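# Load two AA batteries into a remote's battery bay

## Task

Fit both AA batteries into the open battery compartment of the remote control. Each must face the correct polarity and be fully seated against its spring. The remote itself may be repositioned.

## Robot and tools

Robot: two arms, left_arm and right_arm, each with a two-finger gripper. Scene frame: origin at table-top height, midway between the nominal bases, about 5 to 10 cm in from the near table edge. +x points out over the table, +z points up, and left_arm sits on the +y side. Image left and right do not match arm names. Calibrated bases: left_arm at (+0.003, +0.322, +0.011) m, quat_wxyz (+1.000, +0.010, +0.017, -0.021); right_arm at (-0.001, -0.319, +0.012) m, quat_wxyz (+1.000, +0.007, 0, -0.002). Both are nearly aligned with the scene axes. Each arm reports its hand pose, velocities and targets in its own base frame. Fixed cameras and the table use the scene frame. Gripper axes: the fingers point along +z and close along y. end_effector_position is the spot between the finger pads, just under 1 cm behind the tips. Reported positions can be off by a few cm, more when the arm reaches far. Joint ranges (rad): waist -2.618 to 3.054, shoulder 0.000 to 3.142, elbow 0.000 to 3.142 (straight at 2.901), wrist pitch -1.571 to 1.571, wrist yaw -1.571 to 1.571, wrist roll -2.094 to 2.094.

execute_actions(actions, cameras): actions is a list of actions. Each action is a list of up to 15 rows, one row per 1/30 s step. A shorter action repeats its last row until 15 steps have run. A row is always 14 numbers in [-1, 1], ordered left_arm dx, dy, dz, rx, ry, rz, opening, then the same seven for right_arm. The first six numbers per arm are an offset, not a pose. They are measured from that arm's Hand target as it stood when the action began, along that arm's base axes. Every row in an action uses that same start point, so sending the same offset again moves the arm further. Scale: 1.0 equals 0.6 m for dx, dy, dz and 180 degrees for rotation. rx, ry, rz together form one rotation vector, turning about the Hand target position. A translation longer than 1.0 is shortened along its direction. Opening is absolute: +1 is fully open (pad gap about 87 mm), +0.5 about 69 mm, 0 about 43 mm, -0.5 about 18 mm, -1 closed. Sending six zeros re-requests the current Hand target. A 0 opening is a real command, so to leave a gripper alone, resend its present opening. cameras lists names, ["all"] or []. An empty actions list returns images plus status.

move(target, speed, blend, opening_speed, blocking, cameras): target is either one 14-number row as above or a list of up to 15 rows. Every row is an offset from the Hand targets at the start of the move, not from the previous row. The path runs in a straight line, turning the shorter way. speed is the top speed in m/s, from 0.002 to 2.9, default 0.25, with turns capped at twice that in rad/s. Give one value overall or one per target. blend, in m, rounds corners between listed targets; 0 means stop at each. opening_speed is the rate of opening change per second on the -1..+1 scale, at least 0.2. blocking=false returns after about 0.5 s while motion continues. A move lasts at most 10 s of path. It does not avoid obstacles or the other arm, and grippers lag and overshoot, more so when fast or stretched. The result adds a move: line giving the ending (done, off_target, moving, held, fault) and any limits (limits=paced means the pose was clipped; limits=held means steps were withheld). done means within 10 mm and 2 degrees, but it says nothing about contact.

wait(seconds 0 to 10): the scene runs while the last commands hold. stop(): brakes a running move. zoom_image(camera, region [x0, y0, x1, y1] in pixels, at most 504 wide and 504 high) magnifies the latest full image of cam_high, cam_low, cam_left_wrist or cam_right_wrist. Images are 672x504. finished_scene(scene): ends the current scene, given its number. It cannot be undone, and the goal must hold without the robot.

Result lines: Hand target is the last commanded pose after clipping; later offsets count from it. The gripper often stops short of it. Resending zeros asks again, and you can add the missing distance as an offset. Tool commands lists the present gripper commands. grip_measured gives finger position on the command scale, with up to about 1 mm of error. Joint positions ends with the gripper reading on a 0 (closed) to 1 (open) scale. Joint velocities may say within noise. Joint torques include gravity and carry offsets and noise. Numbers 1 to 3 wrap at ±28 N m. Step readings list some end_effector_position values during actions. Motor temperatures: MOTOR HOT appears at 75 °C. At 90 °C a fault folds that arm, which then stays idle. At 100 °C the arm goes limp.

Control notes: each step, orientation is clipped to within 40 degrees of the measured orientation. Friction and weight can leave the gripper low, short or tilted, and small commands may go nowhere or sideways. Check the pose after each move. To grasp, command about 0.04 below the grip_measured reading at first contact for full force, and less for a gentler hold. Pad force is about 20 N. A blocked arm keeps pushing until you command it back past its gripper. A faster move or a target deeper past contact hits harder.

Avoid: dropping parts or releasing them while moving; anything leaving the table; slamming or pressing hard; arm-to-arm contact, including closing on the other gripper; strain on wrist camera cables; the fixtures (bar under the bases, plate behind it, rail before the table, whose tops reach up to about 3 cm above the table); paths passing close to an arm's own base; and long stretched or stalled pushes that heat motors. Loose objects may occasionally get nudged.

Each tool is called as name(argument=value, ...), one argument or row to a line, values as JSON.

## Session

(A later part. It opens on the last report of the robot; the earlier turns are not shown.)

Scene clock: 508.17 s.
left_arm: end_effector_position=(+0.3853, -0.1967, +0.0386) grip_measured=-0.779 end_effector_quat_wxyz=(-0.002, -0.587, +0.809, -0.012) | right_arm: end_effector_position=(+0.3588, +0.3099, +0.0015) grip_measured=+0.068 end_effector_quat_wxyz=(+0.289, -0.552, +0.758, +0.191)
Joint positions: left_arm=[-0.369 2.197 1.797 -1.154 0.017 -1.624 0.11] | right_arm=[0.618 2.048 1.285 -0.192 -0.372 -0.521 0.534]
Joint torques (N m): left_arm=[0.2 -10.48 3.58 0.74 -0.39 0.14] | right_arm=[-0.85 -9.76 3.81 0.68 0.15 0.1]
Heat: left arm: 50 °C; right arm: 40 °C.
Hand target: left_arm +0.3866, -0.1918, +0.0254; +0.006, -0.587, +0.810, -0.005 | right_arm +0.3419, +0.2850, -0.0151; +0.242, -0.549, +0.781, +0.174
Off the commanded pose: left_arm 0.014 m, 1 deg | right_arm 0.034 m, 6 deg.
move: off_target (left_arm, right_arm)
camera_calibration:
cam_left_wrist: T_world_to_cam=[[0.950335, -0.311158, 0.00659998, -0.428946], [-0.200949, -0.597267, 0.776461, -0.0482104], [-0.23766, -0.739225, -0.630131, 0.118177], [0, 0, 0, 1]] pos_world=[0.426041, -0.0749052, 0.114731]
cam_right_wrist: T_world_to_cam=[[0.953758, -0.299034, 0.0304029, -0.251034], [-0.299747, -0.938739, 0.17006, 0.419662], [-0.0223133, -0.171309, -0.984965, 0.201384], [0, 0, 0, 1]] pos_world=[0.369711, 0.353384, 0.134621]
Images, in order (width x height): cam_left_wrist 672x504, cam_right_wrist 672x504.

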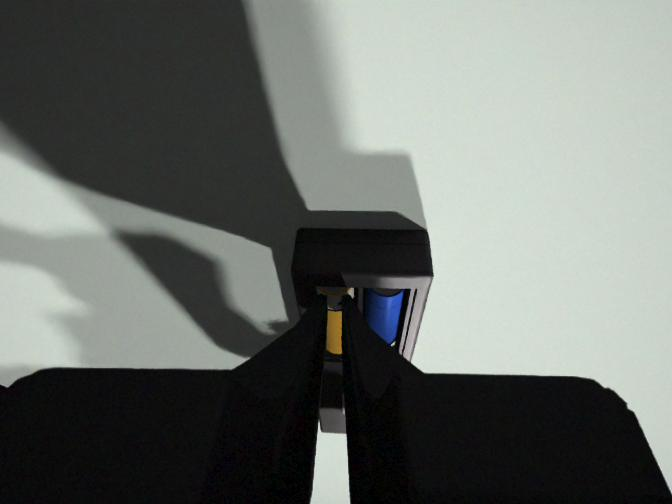

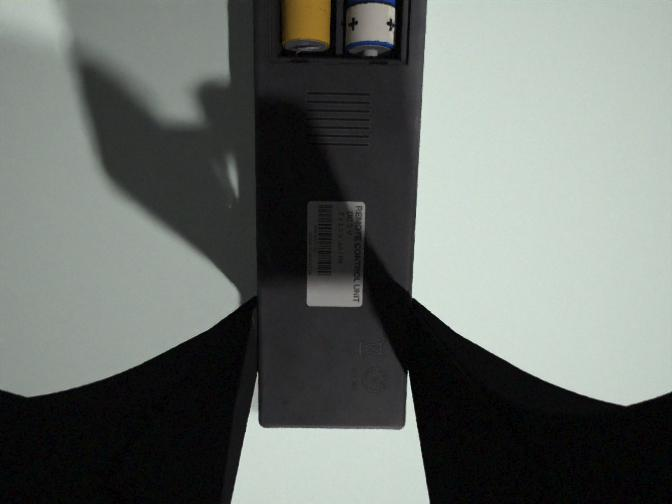

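Centered. Press.

move(
  target=[
    [0,0,-0.06,0,0,0,-0.78,0,0,0,0,0,0,0.0],
    [0,0,-0.1,0,0,0,-0.78,0,0,0,0,0,0,0.0],
  ],
  speed=0.05,
)

move(
  target=[
    [0,0,0.1,0,0,0,-0.78,0,0,0,0,0,0,0.0],
    [0.0,0.06,0.25,0,0,0,-0.78,0,0,0,0,0,0,0.0],
  ],
  speed=0.1,
  cameras=["cam_left_wrist","cam_low"],
)

zoom_image(
  camera="cam_low",
  region=[180, 330, 360, 400],
)

Scene clock: 510.47 s.
left_arm: end_effector_position=(+0.3826, -0.1956, +0.0328) grip_measured=-0.779 end_effector_quat_wxyz=(-0.005, -0.587, +0.808, -0.043) | right_arm: end_effector_position=(+0.3588, +0.3099, +0.0015) grip_measured=+0.068 end_effector_quat_wxyz=(+0.289, -0.552, +0.758, +0.191)
Joint positions: left_arm=[-0.353 2.143 1.677 -1.039 0.056 -1.611 0.111] | right_arm=[0.618 2.048 1.285 -0.192 -0.372 -0.521 0.534]
Joint torques (N m): left_arm=[-0.94 -0.65 -0.2 1.74 -0.85 0.06] | right_arm=[-0.84 -9.73 3.7 0.69 0.16 0.08]
Heat: left arm: 50 °C; right arm: 39 °C.
Hand target: left_arm +0.3866, -0.1918, -0.0346; +0.005, -0.587, +0.810, -0.005 | right_arm +0.3419, +0.2850, -0.0151; +0.242, -0.549, +0.781, +0.174
Off the commanded pose: left_arm 0.068 m, 5 deg | right_arm 0.034 m, 6 deg.
move: off_target (left_arm, right_arm)

Scene clock: 513.03 s.
left_arm: end_effector_position=(+0.3835, -0.1593, +0.0937) grip_measured=-0.780 end_effector_quat_wxyz=(-0.011, -0.589, +0.808, +0.009) | right_arm: end_effector_position=(+0.3588, +0.3099, +0.0015) grip_measured=+0.068 end_effector_quat_wxyz=(+0.289, -0.552, +0.758, +0.191)
Joint positions: left_arm=[-0.29 2.171 1.977 -1.405 0.007 -1.549 0.11] | right_arm=[0.618 2.048 1.285 -0.192 -0.372 -0.521 0.534]
Joint torques (N m): left_arm=[0.44 -14.87 9.61 -0.05 -0.26 0.17] | right_arm=[-1.03 -9.77 3.66 0.69 0.19 0.03]
Heat: left arm: 50 °C; right arm: 39 °C.
Hand target: left_arm +0.3867, -0.1559, +0.1156; +0.006, -0.587, +0.810, -0.005 | right_arm +0.3419, +0.2850, -0.0151; +0.242, -0.549, +0.781, +0.174
Off the commanded pose: left_arm 0.022 m, 3 deg | right_arm 0.034 m, 6 deg.
move: off_target (left_arm, right_arm)
camera_calibration:
cam_left_wrist: T_world_to_cam=[[0.950761, -0.307579, -0.0380681, -0.411433], [-0.168475, -0.616013, 0.769509, -0.0838295], [-0.260135, -0.725205, -0.637501, 0.191713], [0, 0, 0, 1]] pos_world=[0.426922, -0.0391566, 0.171063]
Images, in order (width x height): cam_low 672x504, cam_left_wrist 672x504.

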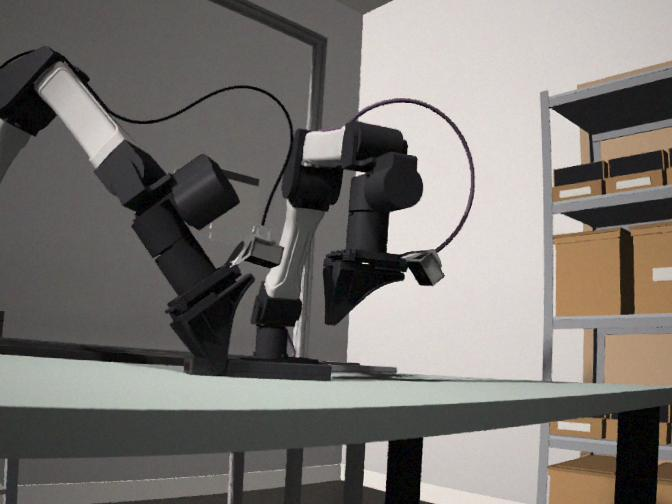

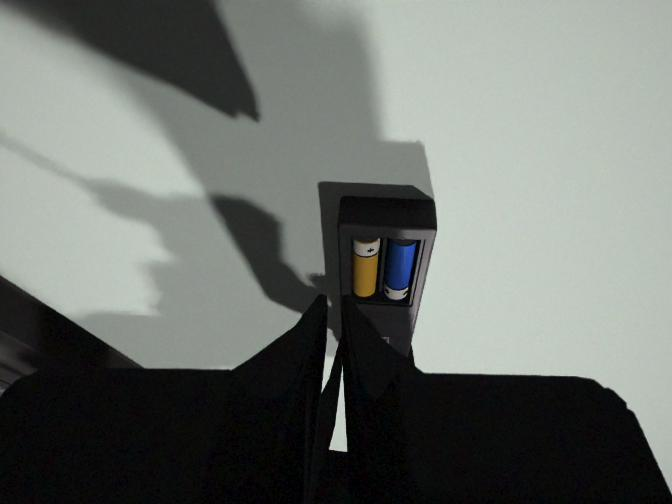

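Scaled by 2.800 from the camera's 672x504 image, which has a finer 960x720 frame.

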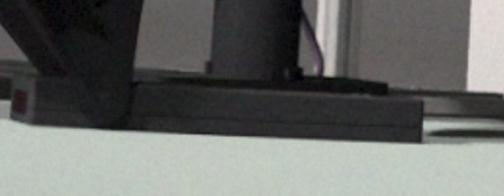

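move(
  target=[
    [0,0,0,0,0,0,-0.78,0,0,0,0,0,0,0.5],
    [0,0,0,0,0,0,-0.78,-0.02,-0.04,0.15,0,0,0,0.5],
  ],
  speed=0.08,
  opening_speed=0.4,
  cameras=["all"],
)

zoom_image(
  camera="cam_left_wrist",
  region=[306, 170, 466, 330],
)

Scene clock: 516.73 s.
left_arm: end_effector_position=(+0.3833, -0.1593, +0.0937) grip_measured=-0.780 end_effector_quat_wxyz=(-0.012, -0.588, +0.808, +0.010) | right_arm: end_effector_position=(+0.3234, +0.2608, +0.0577) grip_measured=+0.500 end_effector_quat_wxyz=(+0.223, -0.546, +0.788, +0.176)
Joint positions: left_arm=[-0.29 2.171 1.977 -1.406 0.007 -1.549 0.11] | right_arm=[0.58 1.855 1.32 -0.573 -0.356 -0.547 0.75]
Joint torques (N m): left_arm=[0.4 -14.87 9.63 -0.03 -0.25 0.19] | right_arm=[-0.59 -10.45 8.98 1.13 -0.26 -0.03]
Heat: left arm: 50 °C; right arm: 39 °C.
Hand target: left_arm +0.3866, -0.1559, +0.1156; +0.006, -0.587, +0.810, -0.005 | right_arm +0.3299, +0.2610, +0.0750; +0.242, -0.549, +0.781, +0.174
Off the commanded pose: left_arm 0.022 m, 3 deg | right_arm 0.018 m, 2 deg.
move: off_target (left_arm, right_arm)
camera_calibration:
cam_left_wrist: T_world_to_cam=[[0.950632, -0.307877, -0.0388665, -0.41116], [-0.168104, -0.61619, 0.769448, -0.0840014], [-0.260845, -0.724929, -0.637525, 0.192006], [0, 0, 0, 1]] pos_world=[0.426825, -0.0391574, 0.171063]
cam_right_wrist: T_world_to_cam=[[0.945582, -0.323336, -0.0364391, -0.220698], [-0.298765, -0.907131, 0.2964, 0.337612], [-0.128892, -0.269383, -0.954369, 0.305824], [0, 0, 0, 1]] pos_world=[0.348973, 0.317283, 0.183758]

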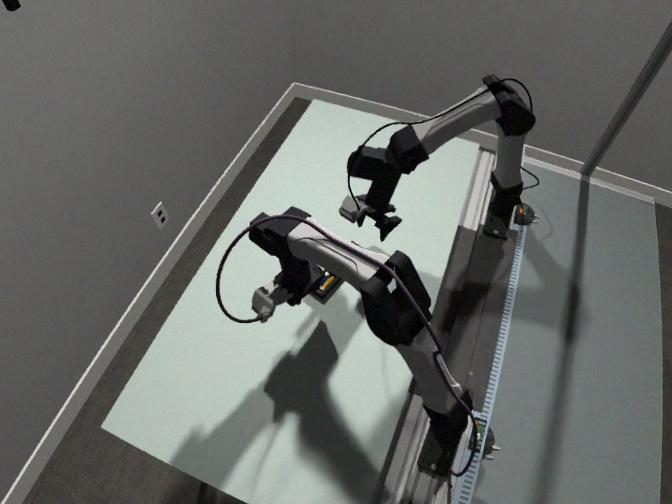

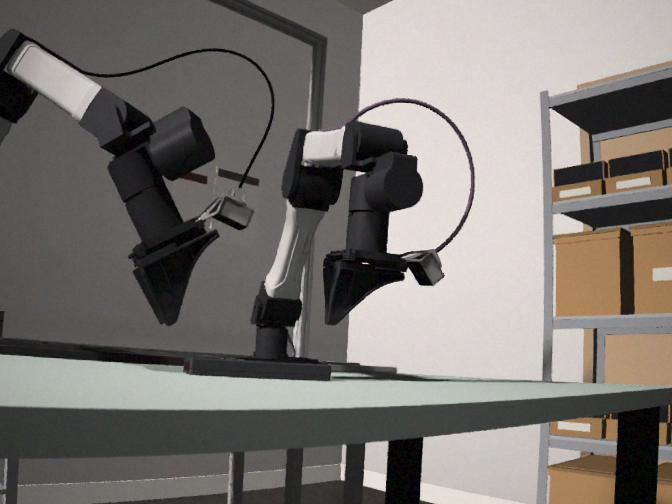

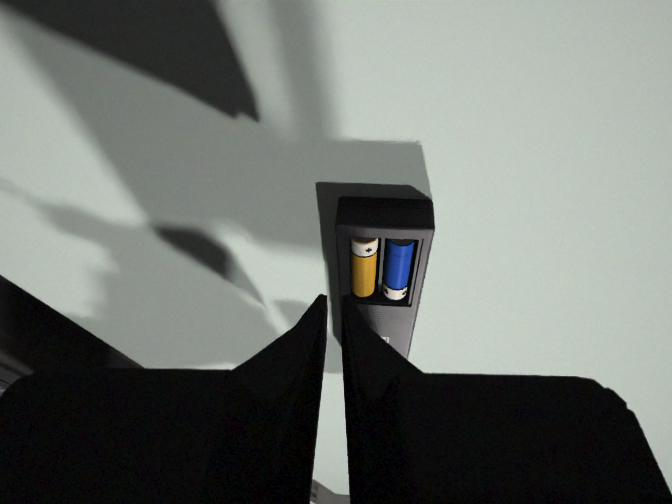

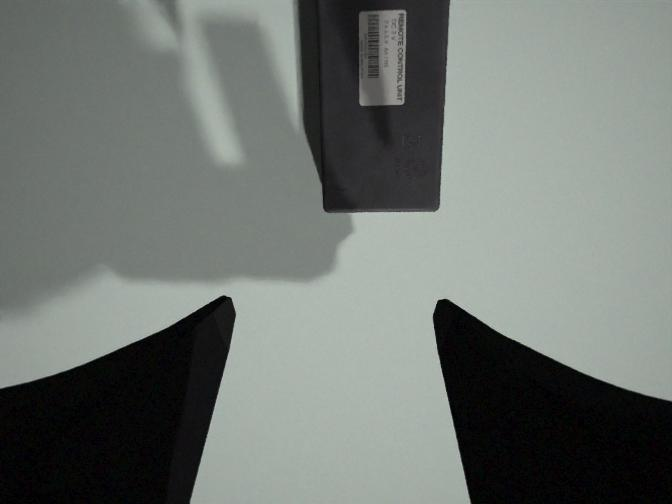

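Scaled by 3.150 from the camera's 672x504 image, which has a finer 960x720 frame.

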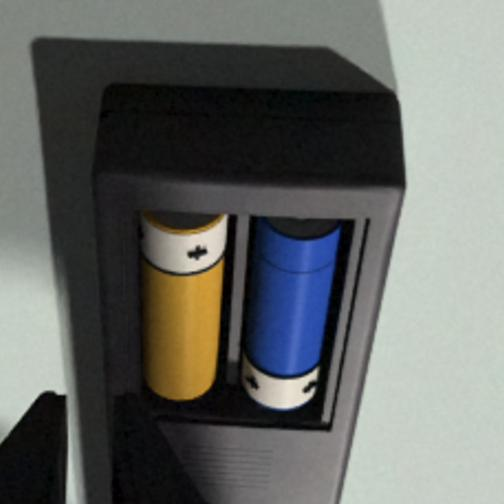

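finished_scene(
  scene=1,
)

The scene is finished: the task was done.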